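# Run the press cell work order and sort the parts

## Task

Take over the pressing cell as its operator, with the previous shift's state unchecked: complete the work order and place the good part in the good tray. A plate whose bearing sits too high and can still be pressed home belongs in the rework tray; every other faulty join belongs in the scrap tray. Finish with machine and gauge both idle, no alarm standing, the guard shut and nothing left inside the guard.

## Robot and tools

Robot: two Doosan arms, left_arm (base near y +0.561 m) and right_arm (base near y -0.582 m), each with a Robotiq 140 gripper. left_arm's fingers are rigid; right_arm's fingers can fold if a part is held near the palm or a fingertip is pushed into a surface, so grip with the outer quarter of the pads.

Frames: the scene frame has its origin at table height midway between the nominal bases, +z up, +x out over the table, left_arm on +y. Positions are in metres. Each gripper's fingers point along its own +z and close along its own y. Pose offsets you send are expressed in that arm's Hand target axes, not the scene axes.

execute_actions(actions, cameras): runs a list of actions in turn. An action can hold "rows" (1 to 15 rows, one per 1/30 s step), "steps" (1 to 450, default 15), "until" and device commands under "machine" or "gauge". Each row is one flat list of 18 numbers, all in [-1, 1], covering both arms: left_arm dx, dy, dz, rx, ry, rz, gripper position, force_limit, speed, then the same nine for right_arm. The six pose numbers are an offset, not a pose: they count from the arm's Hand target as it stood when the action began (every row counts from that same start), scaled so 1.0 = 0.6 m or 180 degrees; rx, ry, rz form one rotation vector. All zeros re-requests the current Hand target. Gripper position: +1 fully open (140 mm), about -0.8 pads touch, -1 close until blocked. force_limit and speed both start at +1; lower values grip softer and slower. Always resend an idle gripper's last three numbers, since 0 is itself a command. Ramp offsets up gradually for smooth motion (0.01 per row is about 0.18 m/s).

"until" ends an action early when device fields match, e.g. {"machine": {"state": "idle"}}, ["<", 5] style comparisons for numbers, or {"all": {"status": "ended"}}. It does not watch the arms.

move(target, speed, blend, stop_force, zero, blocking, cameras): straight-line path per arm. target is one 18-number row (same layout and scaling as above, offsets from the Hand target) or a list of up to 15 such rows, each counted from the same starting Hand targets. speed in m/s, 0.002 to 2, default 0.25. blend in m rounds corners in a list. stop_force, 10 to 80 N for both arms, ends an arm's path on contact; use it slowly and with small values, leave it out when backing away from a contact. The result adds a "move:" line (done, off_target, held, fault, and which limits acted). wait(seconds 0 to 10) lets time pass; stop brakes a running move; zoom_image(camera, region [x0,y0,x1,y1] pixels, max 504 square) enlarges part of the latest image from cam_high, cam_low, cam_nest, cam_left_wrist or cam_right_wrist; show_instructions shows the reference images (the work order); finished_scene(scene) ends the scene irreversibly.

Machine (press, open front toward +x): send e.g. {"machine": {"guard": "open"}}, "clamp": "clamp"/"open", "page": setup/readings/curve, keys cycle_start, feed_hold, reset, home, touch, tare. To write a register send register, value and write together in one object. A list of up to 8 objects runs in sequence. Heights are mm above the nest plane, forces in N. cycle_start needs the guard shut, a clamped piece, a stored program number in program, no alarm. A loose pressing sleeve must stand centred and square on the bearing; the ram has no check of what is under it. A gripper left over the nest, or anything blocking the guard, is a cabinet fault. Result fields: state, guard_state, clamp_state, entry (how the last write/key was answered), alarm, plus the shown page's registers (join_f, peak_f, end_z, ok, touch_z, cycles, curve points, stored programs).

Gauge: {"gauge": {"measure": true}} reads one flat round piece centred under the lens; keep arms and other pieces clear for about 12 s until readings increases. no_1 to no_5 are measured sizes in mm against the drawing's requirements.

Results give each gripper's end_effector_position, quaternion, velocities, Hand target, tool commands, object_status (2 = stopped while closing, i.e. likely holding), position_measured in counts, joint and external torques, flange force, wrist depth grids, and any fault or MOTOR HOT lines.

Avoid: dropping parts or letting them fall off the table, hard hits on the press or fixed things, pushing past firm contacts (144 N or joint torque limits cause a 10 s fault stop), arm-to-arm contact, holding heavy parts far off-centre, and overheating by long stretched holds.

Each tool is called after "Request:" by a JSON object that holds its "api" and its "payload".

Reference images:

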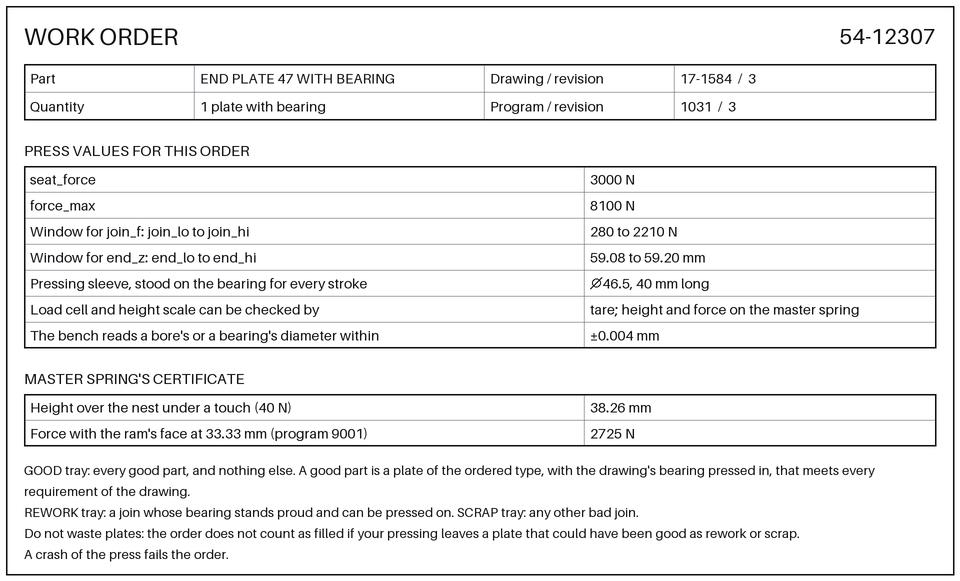

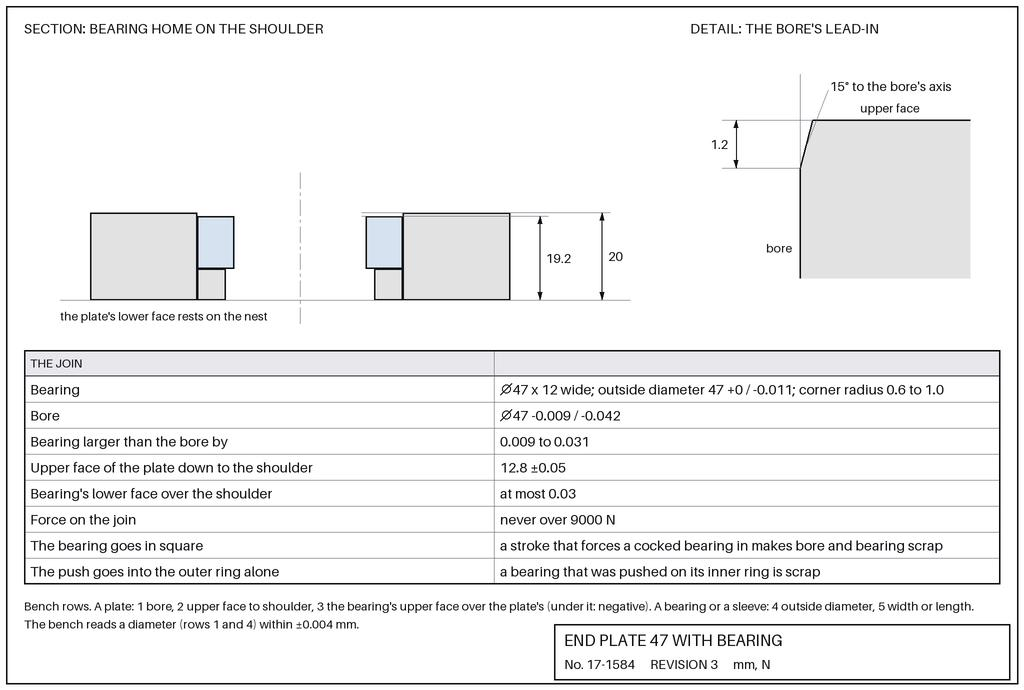

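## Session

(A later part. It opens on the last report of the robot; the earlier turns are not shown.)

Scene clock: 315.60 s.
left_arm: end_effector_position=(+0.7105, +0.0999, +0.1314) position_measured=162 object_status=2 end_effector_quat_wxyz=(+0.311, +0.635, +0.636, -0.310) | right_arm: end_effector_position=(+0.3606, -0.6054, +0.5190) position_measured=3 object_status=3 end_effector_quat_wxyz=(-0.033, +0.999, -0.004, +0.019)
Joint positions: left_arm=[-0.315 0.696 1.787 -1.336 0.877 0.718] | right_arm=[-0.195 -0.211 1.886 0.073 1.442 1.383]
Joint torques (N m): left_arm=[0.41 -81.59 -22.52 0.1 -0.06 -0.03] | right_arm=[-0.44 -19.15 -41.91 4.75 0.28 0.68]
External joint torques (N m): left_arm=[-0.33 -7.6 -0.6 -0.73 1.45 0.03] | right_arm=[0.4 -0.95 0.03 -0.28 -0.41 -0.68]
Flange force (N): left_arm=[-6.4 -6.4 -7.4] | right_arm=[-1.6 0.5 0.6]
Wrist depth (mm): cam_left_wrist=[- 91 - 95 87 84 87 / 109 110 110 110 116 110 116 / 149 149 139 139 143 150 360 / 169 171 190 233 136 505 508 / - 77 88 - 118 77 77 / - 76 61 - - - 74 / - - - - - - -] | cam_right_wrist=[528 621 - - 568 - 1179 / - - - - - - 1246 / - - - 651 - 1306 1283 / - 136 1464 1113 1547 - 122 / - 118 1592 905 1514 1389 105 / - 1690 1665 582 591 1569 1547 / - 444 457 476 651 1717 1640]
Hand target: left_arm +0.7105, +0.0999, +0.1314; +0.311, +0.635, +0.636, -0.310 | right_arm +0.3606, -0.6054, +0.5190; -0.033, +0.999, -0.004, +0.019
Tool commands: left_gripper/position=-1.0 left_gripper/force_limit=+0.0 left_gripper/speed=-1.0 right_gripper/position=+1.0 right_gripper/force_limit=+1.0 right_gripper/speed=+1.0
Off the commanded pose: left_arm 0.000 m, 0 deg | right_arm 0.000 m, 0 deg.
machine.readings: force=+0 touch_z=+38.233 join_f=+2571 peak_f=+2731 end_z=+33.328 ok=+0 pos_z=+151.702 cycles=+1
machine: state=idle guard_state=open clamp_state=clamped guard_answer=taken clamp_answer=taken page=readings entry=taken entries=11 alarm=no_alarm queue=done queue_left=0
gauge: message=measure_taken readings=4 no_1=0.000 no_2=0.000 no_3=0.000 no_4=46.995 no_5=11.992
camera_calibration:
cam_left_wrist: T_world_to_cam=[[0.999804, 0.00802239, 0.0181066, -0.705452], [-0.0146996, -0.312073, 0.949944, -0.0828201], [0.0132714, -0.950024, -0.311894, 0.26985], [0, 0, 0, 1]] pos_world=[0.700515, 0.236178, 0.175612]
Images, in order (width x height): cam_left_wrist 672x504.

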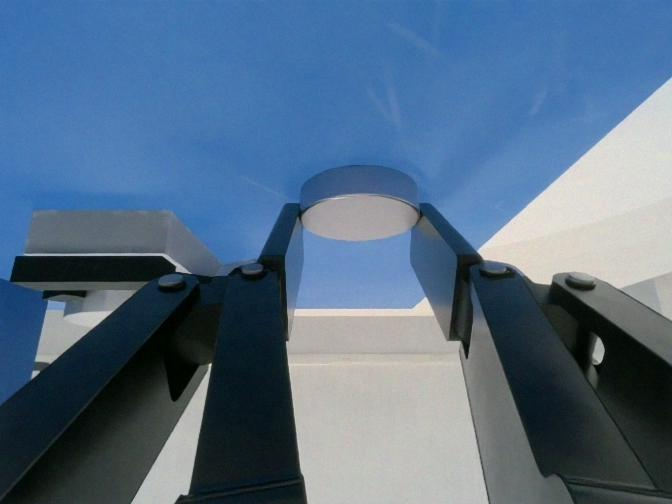

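Request:
{"api": "move", "payload": {"target": [[-0.0275,-0.05,-0.1273,0,0,0,-1,0,-1,0,0,0,0,0,0,1,1,1],[-0.1146,-0.1858,-0.005,0,0,0,-1,0,-1,0,0,0,0,0,0,1,1,1],[-0.151,-0.1858,0.0697,0,0,0,-1,0,-1,0,0,0,0,0,0,1,1,1]], "speed": [0.1,0.12,0.06], "blend": [0.01,0.01,0], "cameras": ["cam_left_wrist","cam_nest"]}}

Request:
{"api": "zoom_image", "payload": {"camera": "cam_nest", "region": [220, 220, 380, 380]}}

Request:
{"api": "zoom_image", "payload": {"camera": "cam_left_wrist", "region": [220, 80, 500, 280]}}

Scene clock: 319.50 s.
left_arm: end_effector_position=(+0.5992, +0.0110, +0.1770) position_measured=162 object_status=2 end_effector_quat_wxyz=(+0.311, +0.635, +0.636, -0.310) | right_arm: end_effector_position=(+0.3606, -0.6054, +0.5190) position_measured=3 object_status=3 end_effector_quat_wxyz=(-0.033, +0.999, -0.004, +0.019)
Joint positions: left_arm=[-0.495 0.56 1.935 -1.473 0.768 0.709] | right_arm=[-0.195 -0.211 1.886 0.073 1.442 1.383]
Joint torques (N m): left_arm=[-0.02 -78.15 -24.98 -1.13 1.62 -0.03] | right_arm=[-0.36 -19.34 -41.8 4.76 0.39 0.67]
External joint torques (N m): left_arm=[0.09 0.18 2.02 0.25 -0.23 0.03] | right_arm=[0.35 -0.62 0.05 -0.3 -0.52 -0.67]
Flange force (N): left_arm=[1.5 -3.3 -1.2] | right_arm=[-1.0 0.6 0.9]
Wrist depth (mm): cam_left_wrist=[142 142 131 102 102 143 143 / 180 180 132 123 125 181 181 / 191 239 173 141 151 246 247 / 201 236 122 174 135 346 716 / - 77 88 2380 118 77 77 / - 76 61 - - - 74 / - - - 3174 - - -] | cam_right_wrist=[536 597 - - - - 1205 / - - - - - - 1232 / - - - - - - 1239 / 1338 136 1483 1166 1416 1425 116 / - 1592 1558 - - - 105 / - 1665 1627 588 1731 1580 - / - 442 456 481 1615 1677 1665]
Hand target: left_arm +0.5992, +0.0110, +0.1770; +0.311, +0.635, +0.636, -0.310 | right_arm +0.3606, -0.6054, +0.5190; -0.033, +0.999, -0.004, +0.019
Off the commanded pose: left_arm 0.000 m, 0 deg | right_arm 0.000 m, 0 deg.
machine.readings: force=+0 touch_z=+38.233 join_f=+2571 peak_f=+2731 end_z=+33.328 ok=+0 pos_z=+151.702 cycles=+1
machine: state=idle guard_state=open clamp_state=clamped guard_answer=taken clamp_answer=taken page=readings entry=taken entries=11 alarm=no_alarm queue=done queue_left=0
gauge: message=measure_taken readings=4 no_1=0.000 no_2=0.000 no_3=0.000 no_4=46.995 no_5=11.992
move: done
camera_calibration:
cam_left_wrist: T_world_to_cam=[[0.999804, 0.00802239, 0.0181066, -0.594287], [-0.0146996, -0.312073, 0.949944, -0.155517], [0.0132714, -0.950024, -0.311894, 0.201093], [0, 0, 0, 1]] pos_world=[0.589215, 0.147278, 0.221212]
Images, in order (width x height): cam_nest 672x504, cam_left_wrist 672x504.

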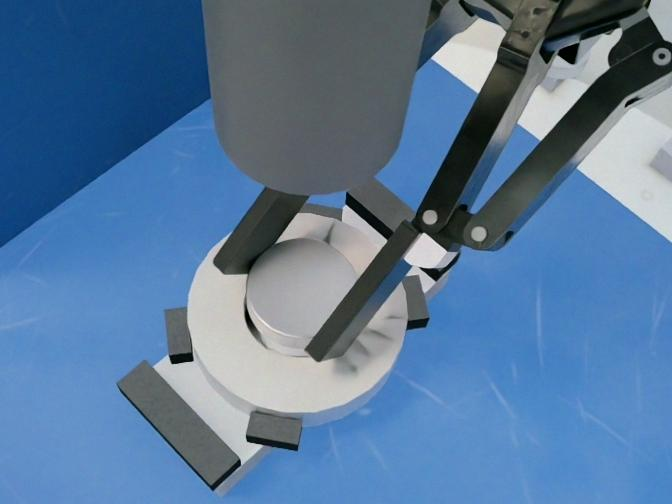

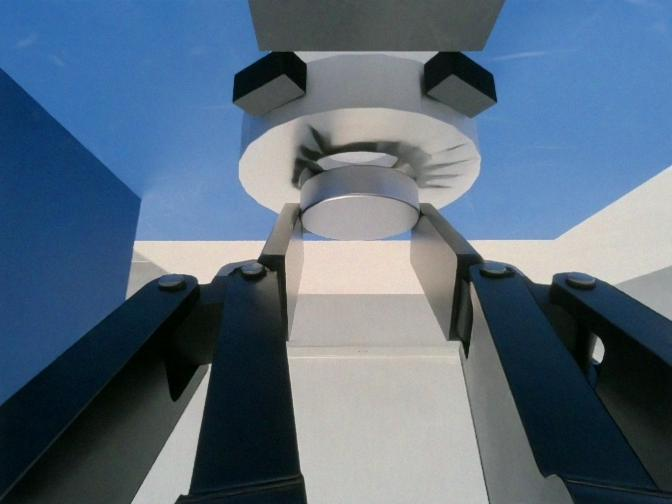

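Scaled by 3.150 from the camera's 672x504 image, which has a finer 960x720 frame.

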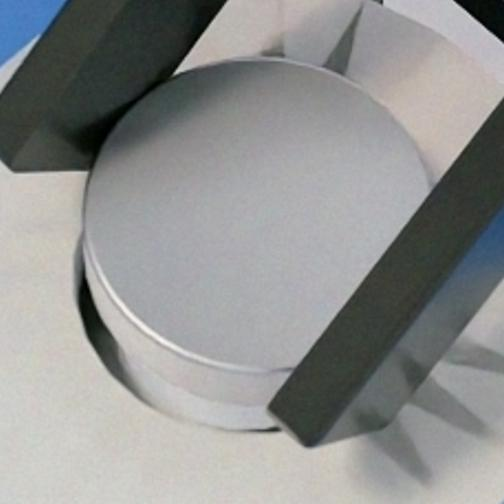

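Scaled by 1.800 from the camera's 672x504 image, which has a finer 960x720 frame.

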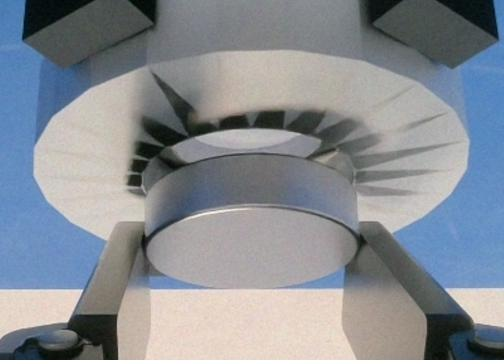

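Request:
{"api": "move", "payload": {"target": [0.0004,-0.001,0.0041,0,0,0,-1,0,-1,0,0,0,0,0,0,1,1,1], "speed": 0.02, "cameras": ["cam_left_wrist","cam_nest"]}}

Request:
{"api": "zoom_image", "payload": {"camera": "cam_nest", "region": [220, 220, 380, 380]}}

Scene clock: 320.93 s.
left_arm: end_effector_position=(+0.5986, +0.0092, +0.1753) position_measured=162 object_status=2 end_effector_quat_wxyz=(+0.311, +0.635, +0.636, -0.310) | right_arm: end_effector_position=(+0.3606, -0.6054, +0.5190) position_measured=3 object_status=3 end_effector_quat_wxyz=(-0.033, +0.999, -0.004, +0.019)
Joint positions: left_arm=[-0.498 0.563 1.935 -1.478 0.766 0.712] | right_arm=[-0.195 -0.211 1.886 0.073 1.442 1.383]
Joint torques (N m): left_arm=[1.14 -77.3 -24.79 -1.04 1.68 -0.09] | right_arm=[-0.85 -18.91 -41.88 4.76 0.42 0.67]
External joint torques (N m): left_arm=[-0.95 -0.6 1.9 0.16 -0.29 0.09] | right_arm=[0.99 -1.17 0.21 -0.3 -0.54 -0.67]
Flange force (N): left_arm=[0.1 -4.8 -0.8] | right_arm=[-1.9 -1.0 1.2]
Wrist depth (mm): cam_left_wrist=[140 140 130 100 100 141 141 / 178 177 129 121 123 178 178 / 201 238 184 139 147 243 243 / 200 239 121 160 135 309 706 / - 77 88 2489 118 77 77 / - 76 61 - - - 74 / - - - 2461 - - -] | cam_right_wrist=[528 - - - - - 1160 / 549 - - - - - 1298 / - - - - - 1239 1314 / - 135 1454 1425 1435 1407 122 / - 118 1603 - 1464 1454 105 / - 1640 1677 568 593 1558 1569 / - 464 457 486 627 1640 1677]
Hand target: left_arm +0.5986, +0.0092, +0.1753; +0.311, +0.635, +0.636, -0.310 | right_arm +0.3606, -0.6054, +0.5190; -0.033, +0.999, -0.004, +0.019
Off the commanded pose: left_arm 0.000 m, 0 deg | right_arm 0.000 m, 0 deg.
machine.readings: force=+0 touch_z=+38.233 join_f=+2571 peak_f=+2731 end_z=+33.328 ok=+0 pos_z=+151.702 cycles=+1
machine: state=idle guard_state=open clamp_state=clamped guard_answer=taken clamp_answer=taken page=readings entry=taken entries=11 alarm=no_alarm queue=done queue_left=0
gauge: message=measure_taken readings=4 no_1=0.000 no_2=0.000 no_3=0.000 no_4=46.995 no_5=11.992
move: done
camera_calibration:
cam_left_wrist: T_world_to_cam=[[0.999804, 0.00802239, 0.0181066, -0.593641], [-0.0146996, -0.312073, 0.949944, -0.154473], [0.0132714, -0.950024, -0.311894, 0.19886], [0, 0, 0, 1]] pos_world=[0.588615, 0.145478, 0.219512]
Images, in order (width x height): cam_nest 672x504, cam_left_wrist 672x504.

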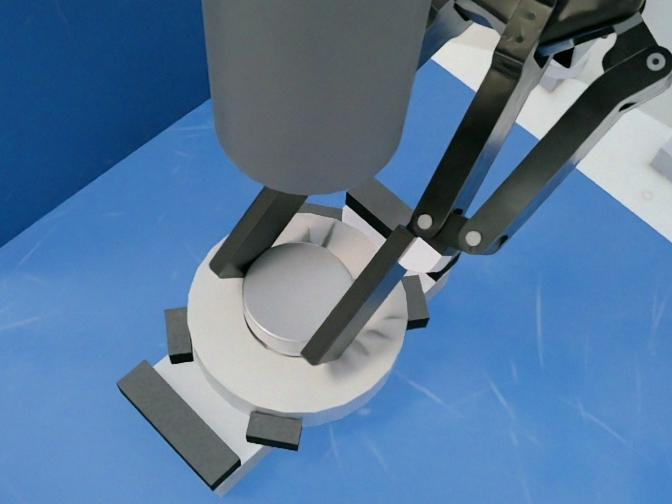

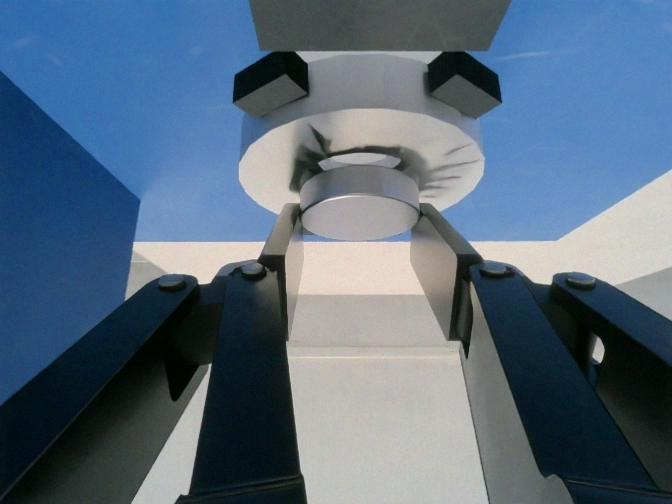

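Scaled by 3.150 from the camera's 672x504 image, which has a finer 960x720 frame.

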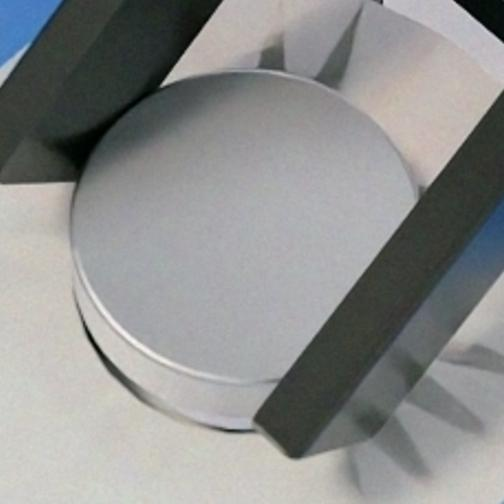

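Request:
{"api": "move", "payload": {"target": [0.0005,0,-0.0007,0,0,0,-1,0,-1,0,0,0,0,0,0,1,1,1], "speed": 0.02}}

Request:
{"api": "move", "payload": {"target": [0.0085,0,0.0066,0,0,0,-1,0,-1,0,0,0,0,0,0,1,1,1], "speed": 0.003, "stop_force": 10, "cameras": ["cam_left_wrist","cam_nest"]}}

Request:
{"api": "zoom_image", "payload": {"camera": "cam_nest", "region": [220, 220, 380, 380]}}

Request:
{"api": "zoom_image", "payload": {"camera": "cam_left_wrist", "region": [220, 80, 500, 280]}}

Scene clock: 321.97 s.
left_arm: end_effector_position=(+0.5986, +0.0097, +0.1753) position_measured=162 object_status=2 end_effector_quat_wxyz=(+0.311, +0.635, +0.636, -0.310) | right_arm: end_effector_position=(+0.3606, -0.6054, +0.5190) position_measured=3 object_status=3 end_effector_quat_wxyz=(-0.033, +0.999, -0.004, +0.019)
Joint positions: left_arm=[-0.497 0.563 1.935 -1.477 0.767 0.712] | right_arm=[-0.195 -0.211 1.886 0.073 1.442 1.383]
Joint torques (N m): left_arm=[1.48 -77.01 -24.55 -1.09 1.67 -0.05] | right_arm=[-0.66 -19.15 -41.97 4.79 0.35 0.64]
External joint torques (N m): left_arm=[-1.41 -1.34 1.61 0.19 -0.27 0.05] | right_arm=[0.69 -0.88 0.05 -0.31 -0.48 -0.64]
Flange force (N): left_arm=[-1.2 -5.2 -1.1] | right_arm=[-1.3 -0.3 0.9]
Wrist depth (mm): cam_left_wrist=[140 140 129 100 100 141 141 / 177 177 130 121 123 178 178 / 200 238 184 139 147 242 227 / 200 254 121 160 135 314 706 / - 77 88 2671 118 77 77 / - 76 61 - - - 74 / - - - - - - -] | cam_right_wrist=[529 - - - - - - / - - - - - 618 1253 / - 649 - - - 625 1306 / - 136 1536 1652 1592 - 122 / - 1536 1569 790 1473 1514 105 / - 1677 1745 591 1483 1558 - / - 448 452 480 616 1627 -]
Hand target: left_arm +0.5986, +0.0097, +0.1753; +0.311, +0.635, +0.636, -0.310 | right_arm +0.3606, -0.6054, +0.5190; -0.033, +0.999, -0.004, +0.019
Off the commanded pose: left_arm 0.000 m, 0 deg | right_arm 0.000 m, 0 deg.
machine.readings: force=+0 touch_z=+38.233 join_f=+2571 peak_f=+2731 end_z=+33.328 ok=+0 pos_z=+151.702 cycles=+1
machine: state=idle guard_state=open clamp_state=clamped guard_answer=taken clamp_answer=taken page=readings entry=taken entries=11 alarm=no_alarm queue=done queue_left=0
gauge: message=measure_taken readings=4 no_1=0.000 no_2=0.000 no_3=0.000 no_4=46.995 no_5=11.992
move: done

Scene clock: 324.47 s.
left_arm: end_effector_position=(+0.5987, +0.0097, +0.1697) position_measured=162 object_status=2 end_effector_quat_wxyz=(+0.311, +0.635, +0.636, -0.310) | right_arm: end_effector_position=(+0.3606, -0.6054, +0.5190) position_measured=3 object_status=3 end_effector_quat_wxyz=(-0.033, +0.999, -0.004, +0.019)
Joint positions: left_arm=[-0.497 0.57 1.937 -1.487 0.766 0.726] | right_arm=[-0.195 -0.211 1.886 0.073 1.442 1.383]
Joint torques (N m): left_arm=[-0.07 -65.15 -16.38 1.37 -0.82 0.07] | right_arm=[-0.51 -18.86 -41.83 4.76 0.32 0.61]
External joint torques (N m): left_arm=[0.19 -13.41 -6.21 -2.27 2.24 -0.07] | right_arm=[0.39 -1 0.1 -0.3 -0.44 -0.61]
Flange force (N): left_arm=[-12.5 -2.9 -11.1] | right_arm=[-1.7 0.3 0.8]
Wrist depth (mm): cam_left_wrist=[134 134 124 94 94 129 135 / 169 169 127 120 120 170 170 / 201 230 158 137 144 231 250 / 201 292 292 160 135 296 619 / - 77 89 3590 118 77 81 / - 76 61 2704 - - 74 / - - - - - - -] | cam_right_wrist=[528 - - - - - 1179 / 589 - - - - - - / - - - 632 - - 1275 / - 135 1483 1283 1380 145 122 / - 1558 1640 859 1514 1389 105 / - 1627 1665 597 602 1592 - / - 444 461 479 1652 1652 1640]
Hand target: left_arm +0.5986, +0.0097, +0.1697; +0.311, +0.635, +0.636, -0.310 (not the last commanded pose) | right_arm +0.3606, -0.6054, +0.5190; -0.033, +0.999, -0.004, +0.019
Off the commanded pose: left_arm 0.001 m, 0 deg | right_arm 0.000 m, 0 deg.
machine.readings: force=+0 touch_z=+38.233 join_f=+2571 peak_f=+2731 end_z=+33.328 ok=+0 pos_z=+151.702 cycles=+1
machine: state=idle guard_state=open clamp_state=clamped guard_answer=taken clamp_answer=taken page=readings entry=taken entries=11 alarm=no_alarm queue=done queue_left=0
gauge: message=measure_taken readings=4 no_1=0.000 no_2=0.000 no_3=0.000 no_4=46.995 no_5=11.992
move: contact (left_arm)
camera_calibration:
cam_left_wrist: T_world_to_cam=[[0.999803, 0.00811949, 0.018136, -0.593564], [-0.0146989, -0.311955, 0.949983, -0.149023], [0.013371, -0.950062, -0.311774, 0.19751], [0, 0, 0, 1]] pos_world=[0.588615, 0.145978, 0.213912]
Images, in order (width x height): cam_nest 672x504, cam_left_wrist 672x504.

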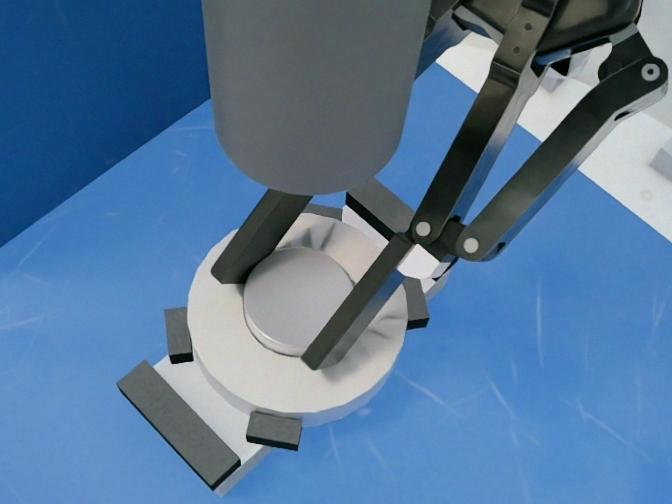

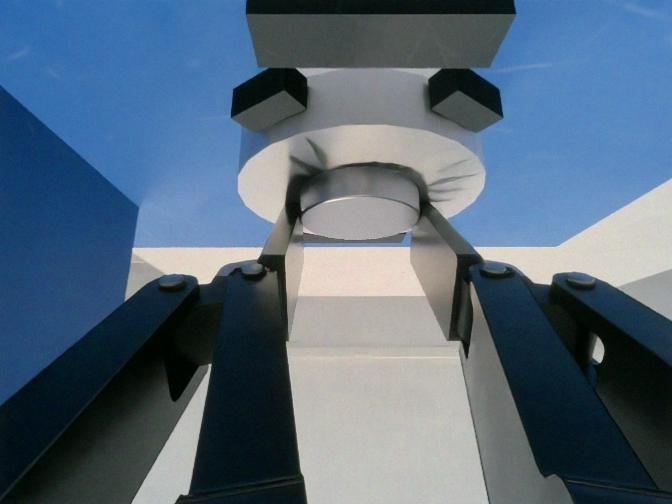

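Scaled by 3.150 from the camera's 672x504 image, which has a finer 960x720 frame.

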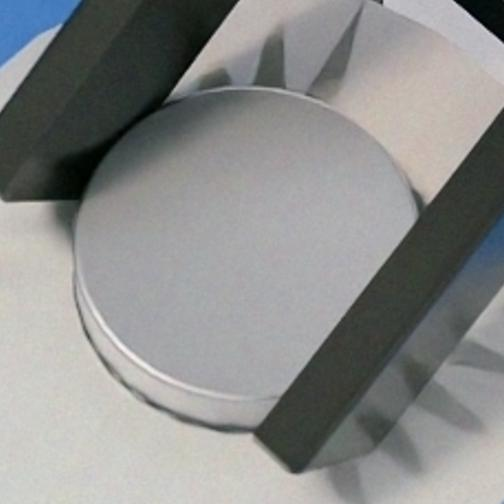

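Scaled by 1.800 from the camera's 672x504 image, which has a finer 960x720 frame.

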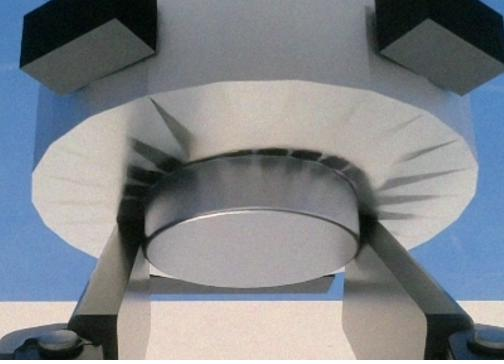

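Request:
{"api": "move", "payload": {"target": [[-0.0013,0,-0.001,0,0,0,-1,0,-1,0,0,0,0,0,0,1,1,1],[-0.0018,0,-0.0004,0,0,0,-1,0,-1,0,0,0,0,0,0,1,1,1]], "speed": 0.01}}

Request:
{"api": "move", "payload": {"target": [0.0065,0,0.005,0,0,0,-1,0,-1,0,0,0,0,0,0,1,1,1], "speed": 0.003, "stop_force": 14, "cameras": ["cam_left_wrist","cam_nest"]}}

Request:
{"api": "zoom_image", "payload": {"camera": "cam_nest", "region": [220, 220, 380, 380]}}

Request:
{"api": "zoom_image", "payload": {"camera": "cam_left_wrist", "region": [220, 80, 500, 280]}}

Scene clock: 325.70 s.
left_arm: end_effector_position=(+0.5986, +0.0093, +0.1707) position_measured=162 object_status=2 end_effector_quat_wxyz=(+0.311, +0.635, +0.636, -0.310) | right_arm: end_effector_position=(+0.3606, -0.6054, +0.5190) position_measured=3 object_status=3 end_effector_quat_wxyz=(-0.033, +0.999, -0.004, +0.019)
Joint positions: left_arm=[-0.497 0.569 1.936 -1.485 0.766 0.723] | right_arm=[-0.195 -0.211 1.886 0.073 1.442 1.383]
Joint torques (N m): left_arm=[1.48 -77.14 -24.73 -1.07 1.74 -0.09] | right_arm=[-0.52 -18.94 -41.89 4.8 0.28 0.64]
External joint torques (N m): left_arm=[-1.31 -1.46 2.08 0.17 -0.32 0.09] | right_arm=[0.46 -0.78 0.31 -0.35 -0.4 -0.65]
Flange force (N): left_arm=[-0.8 -6.2 -1.5] | right_arm=[-1.6 0.3 1.1]
Wrist depth (mm): cam_left_wrist=[135 135 124 95 95 130 136 / 170 170 127 120 120 171 171 / 200 224 173 138 143 232 234 / 200 234 122 684 135 294 - / - 77 88 2959 118 77 77 / - 76 61 4211 - - 74 / - - - - - - -] | cam_right_wrist=[- - - - - - 1198 / - - - - 604 - 1212 / - - - - - - 1298 / - 135 1473 1464 1483 1372 122 / - 1536 1580 784 1603 1569 105 / - 1802 1677 578 597 1435 1536 / - 445 456 481 620 1704 1652]
Hand target: left_arm +0.5986, +0.0092, +0.1707; +0.311, +0.635, +0.636, -0.310 | right_arm +0.3606, -0.6054, +0.5190; -0.033, +0.999, -0.004, +0.019
Off the commanded pose: left_arm 0.000 m, 0 deg | right_arm 0.000 m, 0 deg.
machine.readings: force=+0 touch_z=+38.233 join_f=+2571 peak_f=+2731 end_z=+33.328 ok=+0 pos_z=+151.702 cycles=+1
machine: state=idle guard_state=open clamp_state=clamped guard_answer=taken clamp_answer=taken page=readings entry=taken entries=11 alarm=no_alarm queue=done queue_left=0
gauge: message=measure_taken readings=4 no_1=0.000 no_2=0.000 no_3=0.000 no_4=46.995 no_5=11.992
move: done

Scene clock: 326.63 s.
left_arm: end_effector_position=(+0.5987, +0.0092, +0.1698) position_measured=162 object_status=2 end_effector_quat_wxyz=(+0.311, +0.635, +0.636, -0.310) | right_arm: end_effector_position=(+0.3606, -0.6054, +0.5190) position_measured=3 object_status=3 end_effector_quat_wxyz=(-0.033, +0.999, -0.004, +0.019)
Joint positions: left_arm=[-0.497 0.571 1.936 -1.487 0.766 0.725] | right_arm=[-0.195 -0.211 1.886 0.073 1.442 1.383]
Joint torques (N m): left_arm=[-7.03 -62.41 -22.41 -0.62 -0.84 0.12] | right_arm=[-0.64 -19.28 -42.02 4.78 0.3 0.7]
External joint torques (N m): left_arm=[7.16 -16.07 -0.18 -0.28 2.26 -0.12] | right_arm=[0.51 -0.59 0.39 -0.34 -0.41 -0.7]
Flange force (N): left_arm=[-6.8 -8.4 -27.9] | right_arm=[-1.4 0.3 1.3]
Wrist depth (mm): cam_left_wrist=[134 134 102 94 94 129 135 / 169 169 127 119 120 170 171 / 201 229 158 137 143 231 232 / 201 293 136 175 135 297 711 / - 77 88 2959 118 77 77 / - 76 61 2380 - - 74 / - - - 2517 - - -] | cam_right_wrist=[528 - - - - - 1154 / 559 - - - - - 1218 / - - - - 651 - - / - 126 1494 1514 1407 1346 122 / - 1504 1558 - 1473 1483 105 / - 1731 1690 593 596 1558 1536 / - 442 463 478 561 1677 1640]
Hand target: left_arm +0.5987, +0.0092, +0.1698; +0.311, +0.635, +0.636, -0.310 (not the last commanded pose) | right_arm +0.3606, -0.6054, +0.5190; -0.033, +0.999, -0.004, +0.019
Off the commanded pose: left_arm 0.004 m, 0 deg | right_arm 0.000 m, 0 deg.
machine.readings: force=+0 touch_z=+38.233 join_f=+2571 peak_f=+2731 end_z=+33.328 ok=+0 pos_z=+151.702 cycles=+1
machine: state=idle guard_state=open clamp_state=clamped guard_answer=taken clamp_answer=taken page=readings entry=taken entries=11 alarm=no_alarm queue=done queue_left=0
gauge: message=measure_taken readings=4 no_1=0.000 no_2=0.000 no_3=0.000 no_4=46.995 no_5=11.992
move: contact (left_arm)
camera_calibration:
cam_left_wrist: T_world_to_cam=[[0.999798, 0.00803041, 0.0184212, -0.593706], [-0.0149989, -0.311865, 0.950008, -0.149114], [0.0133739, -0.950093, -0.311681, 0.197048], [0, 0, 0, 1]] pos_world=[0.588714, 0.145478, 0.214013]
Images, in order (width x height): cam_nest 672x504, cam_left_wrist 672x504.

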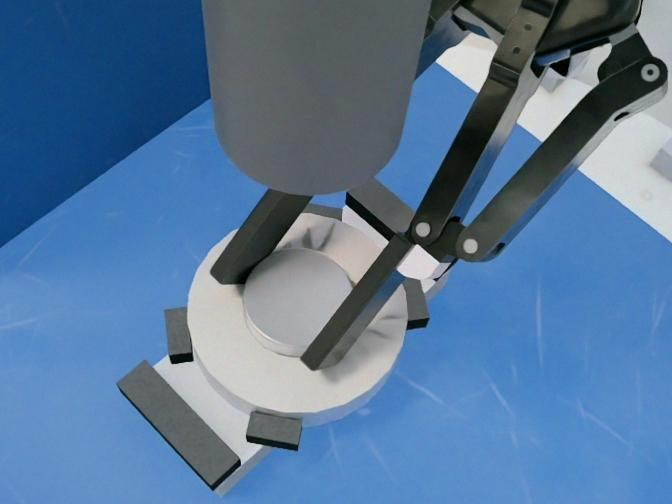

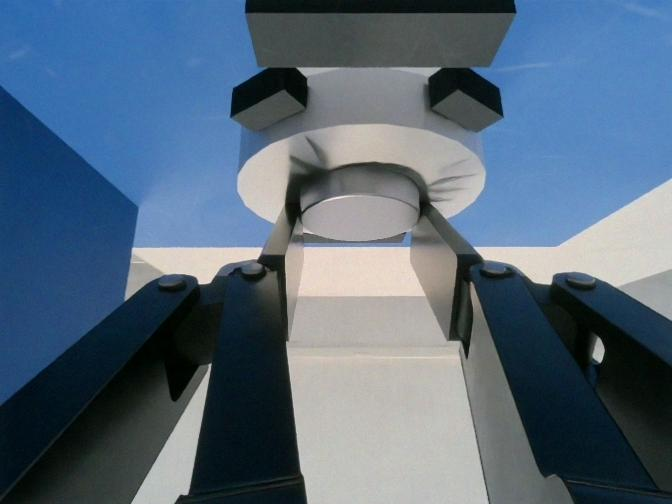

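Scaled by 3.150 from the camera's 672x504 image, which has a finer 960x720 frame.

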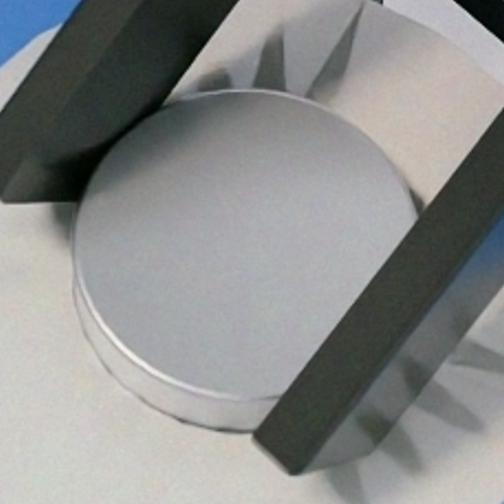

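Scaled by 1.800 from the camera's 672x504 image, which has a finer 960x720 frame.

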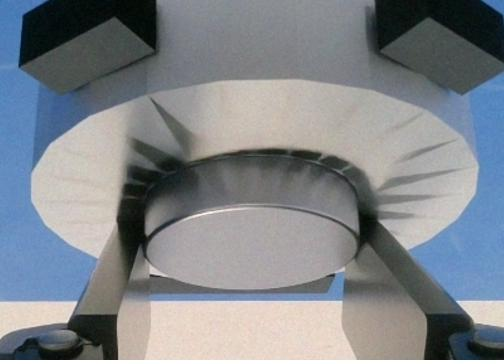

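Request:
{"api": "move", "payload": {"target": [-0.001,0,-0.0008,0,0,0,-0.3,0,-1,0,0,0,0,0,0,1,1,1], "speed": 0.01, "cameras": ["cam_left_wrist","cam_nest"]}}

Request:
{"api": "zoom_image", "payload": {"camera": "cam_nest", "region": [220, 220, 380, 380]}}

Request:
{"api": "zoom_image", "payload": {"camera": "cam_left_wrist", "region": [220, 80, 500, 280]}}

Scene clock: 327.50 s.
left_arm: end_effector_position=(+0.5987, +0.0092, +0.1705) position_measured=162 object_status=2 end_effector_quat_wxyz=(+0.311, +0.635, +0.636, -0.309) | right_arm: end_effector_position=(+0.3606, -0.6054, +0.5190) position_measured=3 object_status=3 end_effector_quat_wxyz=(-0.033, +0.999, -0.004, +0.019)
Joint positions: left_arm=[-0.497 0.57 1.936 -1.486 0.766 0.724] | right_arm=[-0.195 -0.211 1.886 0.073 1.442 1.383]
Joint torques (N m): left_arm=[1.11 -77.26 -24.42 -1.05 1.68 -0.05] | right_arm=[-0.68 -19.11 -41.89 4.73 0.34 0.69]
External joint torques (N m): left_arm=[-1.12 -0.77 1.92 0.16 -0.27 0.05] | right_arm=[0.58 -0.88 0.18 -0.28 -0.46 -0.69]
Flange force (N): left_arm=[-0.3 -5.1 -0.9] | right_arm=[-1.6 0.1 1.0]
Wrist depth (mm): cam_left_wrist=[134 135 124 94 94 130 136 / 170 180 127 120 120 170 171 / 201 230 159 137 143 232 233 / 200 293 122 159 135 327 635 / - 77 88 2808 118 77 82 / - 76 61 3084 - - 74 / - - - 2433 - - -] | cam_right_wrist=[532 - - - - - 1185 / 551 - - - - - 1185 / - - - - - - 1290 / 1298 135 1444 1494 1444 1372 122 / - 1525 1615 - 1514 1547 106 / - 1717 1652 597 613 1580 1592 / - 440 457 482 651 1717 1627]
Hand target: left_arm +0.5987, +0.0092, +0.1706; +0.311, +0.635, +0.636, -0.310 | right_arm +0.3606, -0.6054, +0.5190; -0.033, +0.999, -0.004, +0.019
Off the commanded pose: left_arm 0.000 m, 0 deg | right_arm 0.000 m, 0 deg.
machine.readings: force=+0 touch_z=+38.233 join_f=+2571 peak_f=+2731 end_z=+33.328 ok=+0 pos_z=+151.702 cycles=+1
machine: state=idle guard_state=open clamp_state=clamped guard_answer=taken clamp_answer=taken page=readings entry=taken entries=11 alarm=no_alarm queue=done queue_left=0
gauge: message=measure_taken readings=4 no_1=0.000 no_2=0.000 no_3=0.000 no_4=46.995 no_5=11.992
move: done
camera_calibration:
cam_left_wrist: T_world_to_cam=[[0.999798, 0.00815584, 0.0183567, -0.593724], [-0.0148985, -0.311866, 0.950009, -0.149838], [0.013473, -0.950091, -0.311681, 0.197208], [0, 0, 0, 1]] pos_world=[0.588715, 0.145478, 0.214713]
Images, in order (width x height): cam_nest 672x504, cam_left_wrist 672x504.

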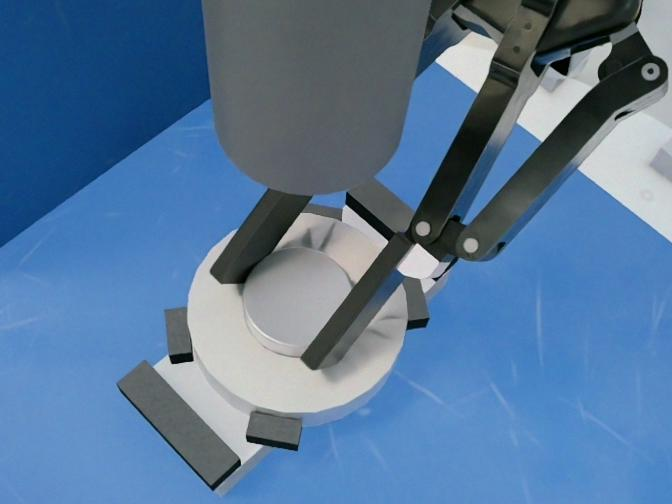

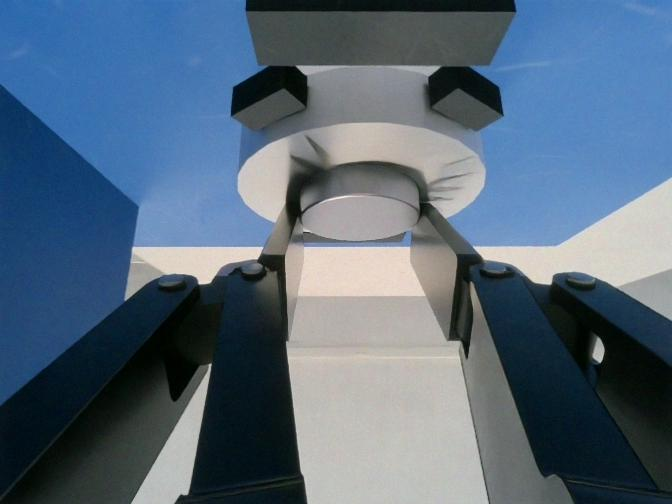

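Scaled by 3.150 from the camera's 672x504 image, which has a finer 960x720 frame.

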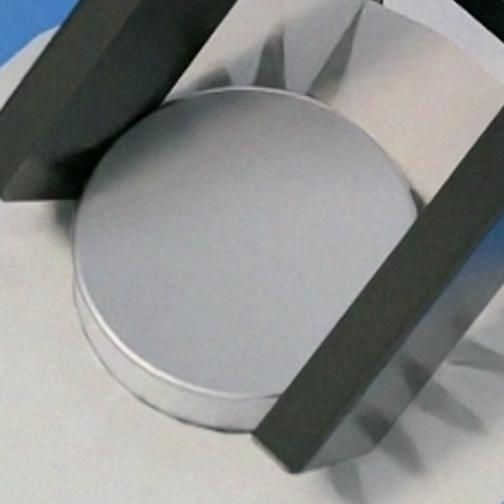

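Scaled by 1.800 from the camera's 672x504 image, which has a finer 960x720 frame.

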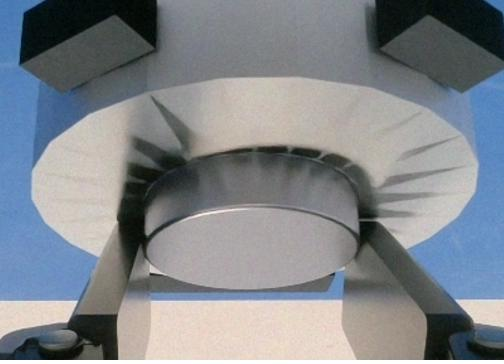

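Request:
{"api": "move", "payload": {"target": [0.001,0,0.0008,0,0,0,-1,0,-1,0,0,0,0,0,0,1,1,1], "speed": 0.01}}

Request:
{"api": "move", "payload": {"target": [0,0,0,0,0,0,-0.15,0,-1,0,0,0,0,0,0,1,1,1], "cameras": ["cam_left_wrist","cam_nest"]}}

Request:
{"api": "zoom_image", "payload": {"camera": "cam_nest", "region": [220, 220, 380, 380]}}

Request:
{"api": "zoom_image", "payload": {"camera": "cam_left_wrist", "region": [220, 80, 500, 280]}}

Scene clock: 328.43 s.
left_arm: end_effector_position=(+0.5988, +0.0091, +0.1699) position_measured=162 object_status=2 end_effector_quat_wxyz=(+0.311, +0.635, +0.636, -0.310) | right_arm: end_effector_position=(+0.3606, -0.6054, +0.5190) position_measured=3 object_status=3 end_effector_quat_wxyz=(-0.033, +0.999, -0.004, +0.019)
Joint positions: left_arm=[-0.497 0.571 1.936 -1.487 0.766 0.725] | right_arm=[-0.195 -0.211 1.886 0.073 1.442 1.383]
Joint torques (N m): left_arm=[-4.87 -66.1 -23.65 -1.09 -0.66 0.11] | right_arm=[-0.59 -18.96 -41.92 4.76 0.32 0.61]
External joint torques (N m): left_arm=[4.85 -12.24 1.07 0.18 2.08 -0.11] | right_arm=[0.57 -0.87 0.25 -0.3 -0.45 -0.61]
Flange force (N): left_arm=[-5.1 -8.3 -22.2] | right_arm=[-1.6 -0.1 1.1]
Wrist depth (mm): cam_left_wrist=[134 134 102 94 94 129 135 / 169 169 126 119 120 170 170 / 201 230 158 137 143 232 232 / 201 255 136 174 135 299 830 / - 77 88 2517 118 77 77 / - 76 61 2607 - - 74 / - - - - - - -] | cam_right_wrist=[525 - - - - - 1330 / - - - - - - 1330 / - - - - 601 - - / - 135 1494 1380 1407 1363 115 / - 112 1483 823 1483 1473 105 / - 1704 - 591 1627 1536 1569 / - 443 457 481 583 1717 1615]
Hand target: left_arm +0.5987, +0.0092, +0.1698; +0.311, +0.635, +0.636, -0.310 | right_arm +0.3606, -0.6054, +0.5190; -0.033, +0.999, -0.004, +0.019
Off the commanded pose: left_arm 0.000 m, 0 deg | right_arm 0.000 m, 0 deg.
machine.readings: force=+0 touch_z=+38.233 join_f=+2571 peak_f=+2731 end_z=+33.328 ok=+0 pos_z=+151.702 cycles=+1
machine: state=idle guard_state=open clamp_state=clamped guard_answer=taken clamp_answer=taken page=readings entry=taken entries=11 alarm=no_alarm queue=done queue_left=0
gauge: message=measure_taken readings=4 no_1=0.000 no_2=0.000 no_3=0.000 no_4=46.995 no_5=11.992
move: done

Scene clock: 329.00 s.
left_arm: end_effector_position=(+0.5987, +0.0092, +0.1697) position_measured=148 object_status=0 end_effector_quat_wxyz=(+0.311, +0.635, +0.636, -0.310) | right_arm: end_effector_position=(+0.3606, -0.6054, +0.5190) position_measured=3 object_status=3 end_effector_quat_wxyz=(-0.033, +0.999, -0.004, +0.019)
Joint positions: left_arm=[-0.497 0.571 1.936 -1.487 0.766 0.725] | right_arm=[-0.195 -0.211 1.886 0.073 1.442 1.383]
Joint torques (N m): left_arm=[1.53 -76.59 -24.1 -0.98 1.48 -0.05] | right_arm=[-0.25 -19.49 -42.01 4.78 0.33 0.62]
External joint torques (N m): left_arm=[-1.39 -2.46 1.39 0.07 -0.05 0.05] | right_arm=[0.07 -0.32 0.21 -0.32 -0.46 -0.62]
Flange force (N): left_arm=[-2.1 -5.8 -2.4] | right_arm=[-0.9 1.2 1.1]
Wrist depth (mm): cam_left_wrist=[134 134 102 93 94 129 135 / 168 169 127 119 120 170 170 / 200 229 157 136 142 231 231 / 201 254 128 178 136 296 691 / - 77 88 2808 2808 77 78 / - 72 61 - - - 72 / - - - - - - -] | cam_right_wrist=[- - - - - - 1192 / - - - - - - 1268 / - - - - - 640 1306 / - 135 1525 - 1454 1389 122 / - 1569 1547 742 1525 1464 105 / - 1717 1745 609 601 1547 1592 / - 442 457 481 1640 1652 1717]
Hand target: left_arm +0.5987, +0.0092, +0.1698; +0.311, +0.635, +0.636, -0.310 | right_arm +0.3606, -0.6054, +0.5190; -0.033, +0.999, -0.004, +0.019
Off the commanded pose: left_arm 0.000 m, 0 deg | right_arm 0.000 m, 0 deg.
machine.readings: force=+0 touch_z=+38.233 join_f=+2571 peak_f=+2731 end_z=+33.328 ok=+0 pos_z=+151.702 cycles=+1
machine: state=idle guard_state=open clamp_state=clamped guard_answer=taken clamp_answer=taken page=readings entry=taken entries=11 alarm=no_alarm queue=done queue_left=0
gauge: message=measure_taken readings=4 no_1=0.000 no_2=0.000 no_3=0.000 no_4=46.995 no_5=11.992
move: done
camera_calibration:
cam_left_wrist: T_world_to_cam=[[0.999801, 0.00809106, 0.0182306, -0.593675], [-0.0147989, -0.311864, 0.950011, -0.149137], [0.0133721, -0.950092, -0.311683, 0.197018], [0, 0, 0, 1]] pos_world=[0.588715, 0.145478, 0.213913]
Images, in order (width x height): cam_nest 672x504, cam_left_wrist 672x504.

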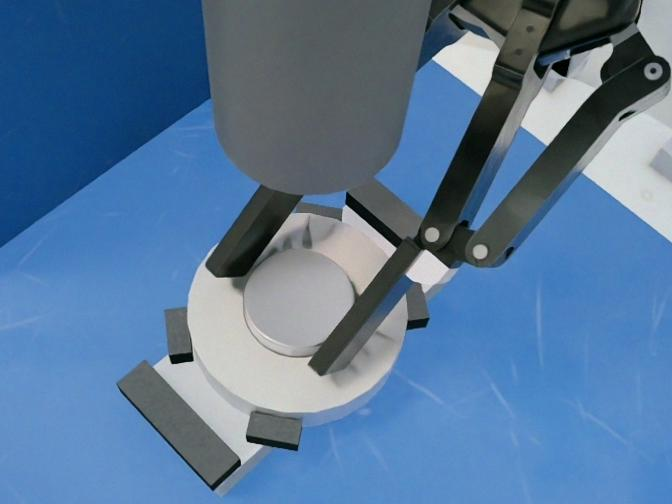

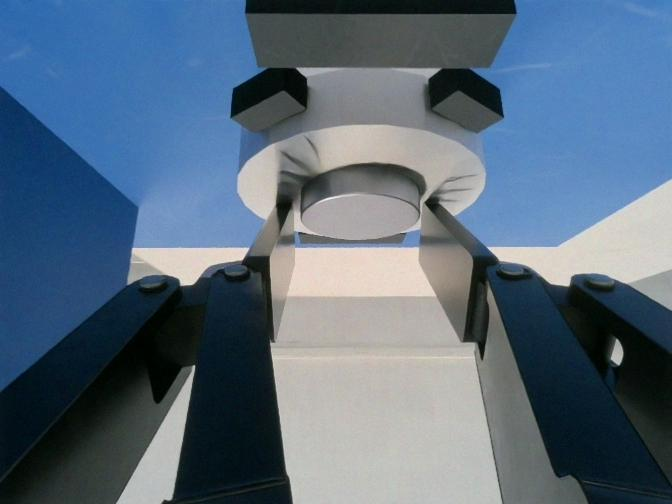

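Scaled by 3.150 from the camera's 672x504 image, which has a finer 960x720 frame.

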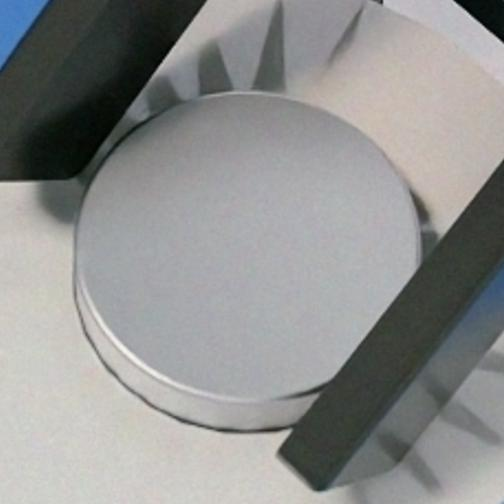

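Scaled by 1.800 from the camera's 672x504 image, which has a finer 960x720 frame.

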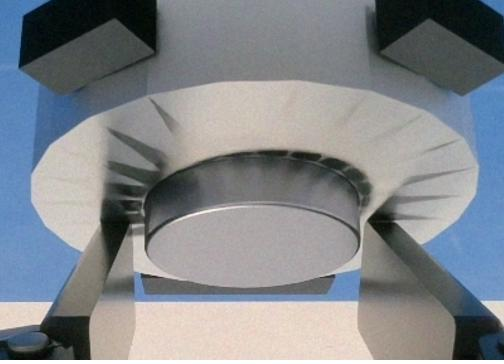

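Request:
{"api": "move", "payload": {"target": [[-0.008,0,-0.06,0,0,0,-0.15,0,-1,0,0,0,0,0,0,1,1,1],[0.158,0,-0.302,0,0,0,-0.15,0,-1,0,0,0,0,0,0,1,1,1]], "speed": [0.05,0.15], "cameras": ["cam_left_wrist","cam_nest","cam_low"]}}

Request:
{"api": "zoom_image", "payload": {"camera": "cam_nest", "region": [180, 190, 420, 430]}}

Request:
{"api": "zoom_image", "payload": {"camera": "cam_left_wrist", "region": [270, 180, 430, 320]}}

Request:
{"api": "zoom_image", "payload": {"camera": "cam_low", "region": [380, 150, 460, 210]}}

Scene clock: 332.07 s.
left_arm: end_effector_position=(+0.5982, +0.2103, +0.2064) position_measured=148 object_status=3 end_effector_quat_wxyz=(+0.311, +0.635, +0.636, -0.310) | right_arm: end_effector_position=(+0.3606, -0.6054, +0.5190) position_measured=3 object_status=3 end_effector_quat_wxyz=(-0.033, +0.999, -0.004, +0.019)
Joint positions: left_arm=[-0.2 0.455 2.047 -1.273 0.94 0.764] | right_arm=[-0.195 -0.211 1.886 0.073 1.442 1.383]
Joint torques (N m): left_arm=[0.89 -66.04 -23.91 -0.4 1.56 -0.04] | right_arm=[-0.6 -18.99 -41.82 4.76 0.33 0.62]
External joint torques (N m): left_arm=[-0.96 -0.81 1.76 -0.1 -0.1 0.04] | right_arm=[0.57 -0.97 0.21 -0.31 -0.45 -0.62]
Flange force (N): left_arm=[-0.9 -4.8 0.7] | right_arm=[-1.8 -0.1 1.0]
Wrist depth (mm): cam_left_wrist=[207 - - 200 - 204 206 / 237 238 239 239 226 239 228 / 270 272 305 292 287 309 518 / 258 271 128 344 136 114 - / - 77 88 3590 - 77 82 / - 72 61 348 - - 72 / - - - 289 - - -] | cam_right_wrist=[532 - - - - 552 1166 / - - - - - 601 1246 / - - - - - - 1283 / 1290 135 1494 1435 1677 1380 121 / - 1580 1580 - 1569 1425 106 / - 1677 1731 591 1569 1592 1558 / - 441 456 485 1690 1665 -]
Hand target: left_arm +0.5982, +0.2104, +0.2064; +0.311, +0.635, +0.636, -0.310 | right_arm +0.3606, -0.6054, +0.5190; -0.033, +0.999, -0.004, +0.019
Off the commanded pose: left_arm 0.000 m, 0 deg | right_arm 0.000 m, 0 deg.
machine.readings: force=+0 touch_z=+38.233 join_f=+2571 peak_f=+2731 end_z=+33.328 ok=+0 pos_z=+151.702 cycles=+1
machine: state=idle guard_state=open clamp_state=clamped guard_answer=taken clamp_answer=taken page=readings entry=taken entries=11 alarm=no_alarm queue=done queue_left=0
gauge: message=measure_taken readings=4 no_1=0.000 no_2=0.000 no_3=0.000 no_4=46.995 no_5=11.992
move: done
camera_calibration:
cam_left_wrist: T_world_to_cam=[[0.9998, 0.00806073, 0.0183259, -0.595483], [-0.0148989, -0.311865, 0.95001, -0.121235], [0.013373, -0.950092, -0.311682, 0.399527], [0, 0, 0, 1]] pos_world=[0.588215, 0.346578, 0.250613]
Images, in order (width x height): cam_low 672x504, cam_nest 672x504, cam_left_wrist 672x504.

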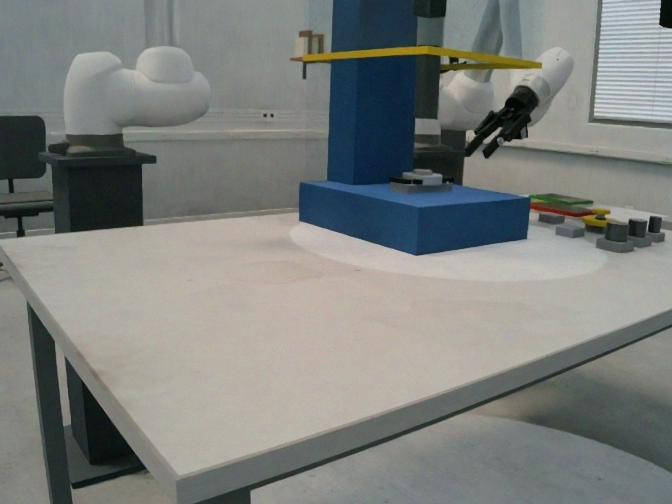

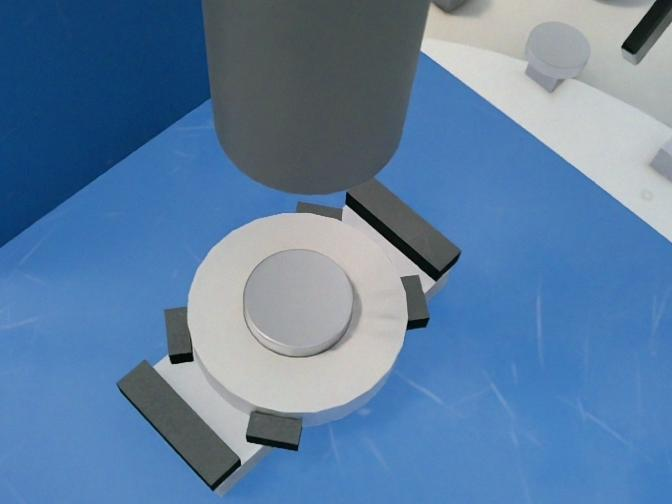

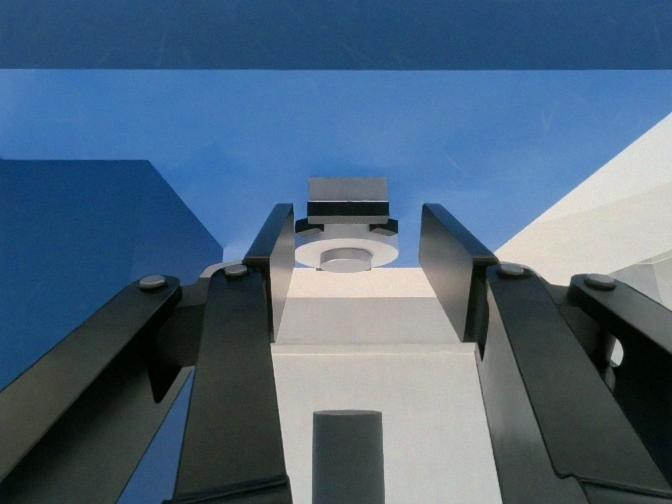

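Scaled by 2.100 from the camera's 672x504 image, which has a finer 960x720 frame.

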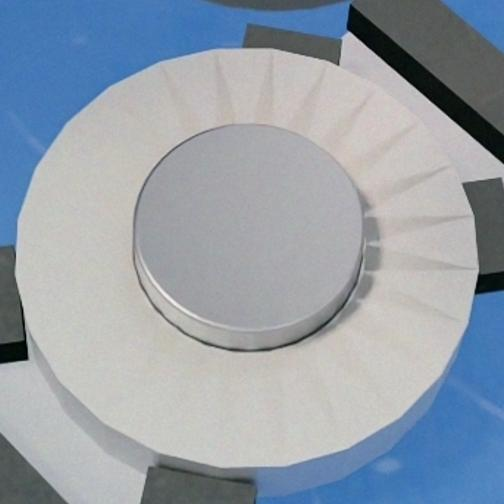

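Scaled by 3.150 from the camera's 672x504 image, which has a finer 960x720 frame.

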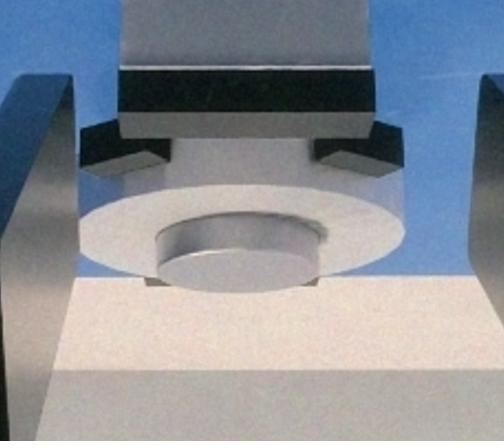

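Scaled by 6.300 from the camera's 672x504 image, which has a finer 960x720 frame.

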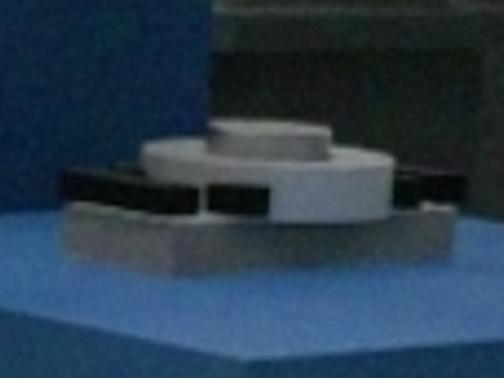

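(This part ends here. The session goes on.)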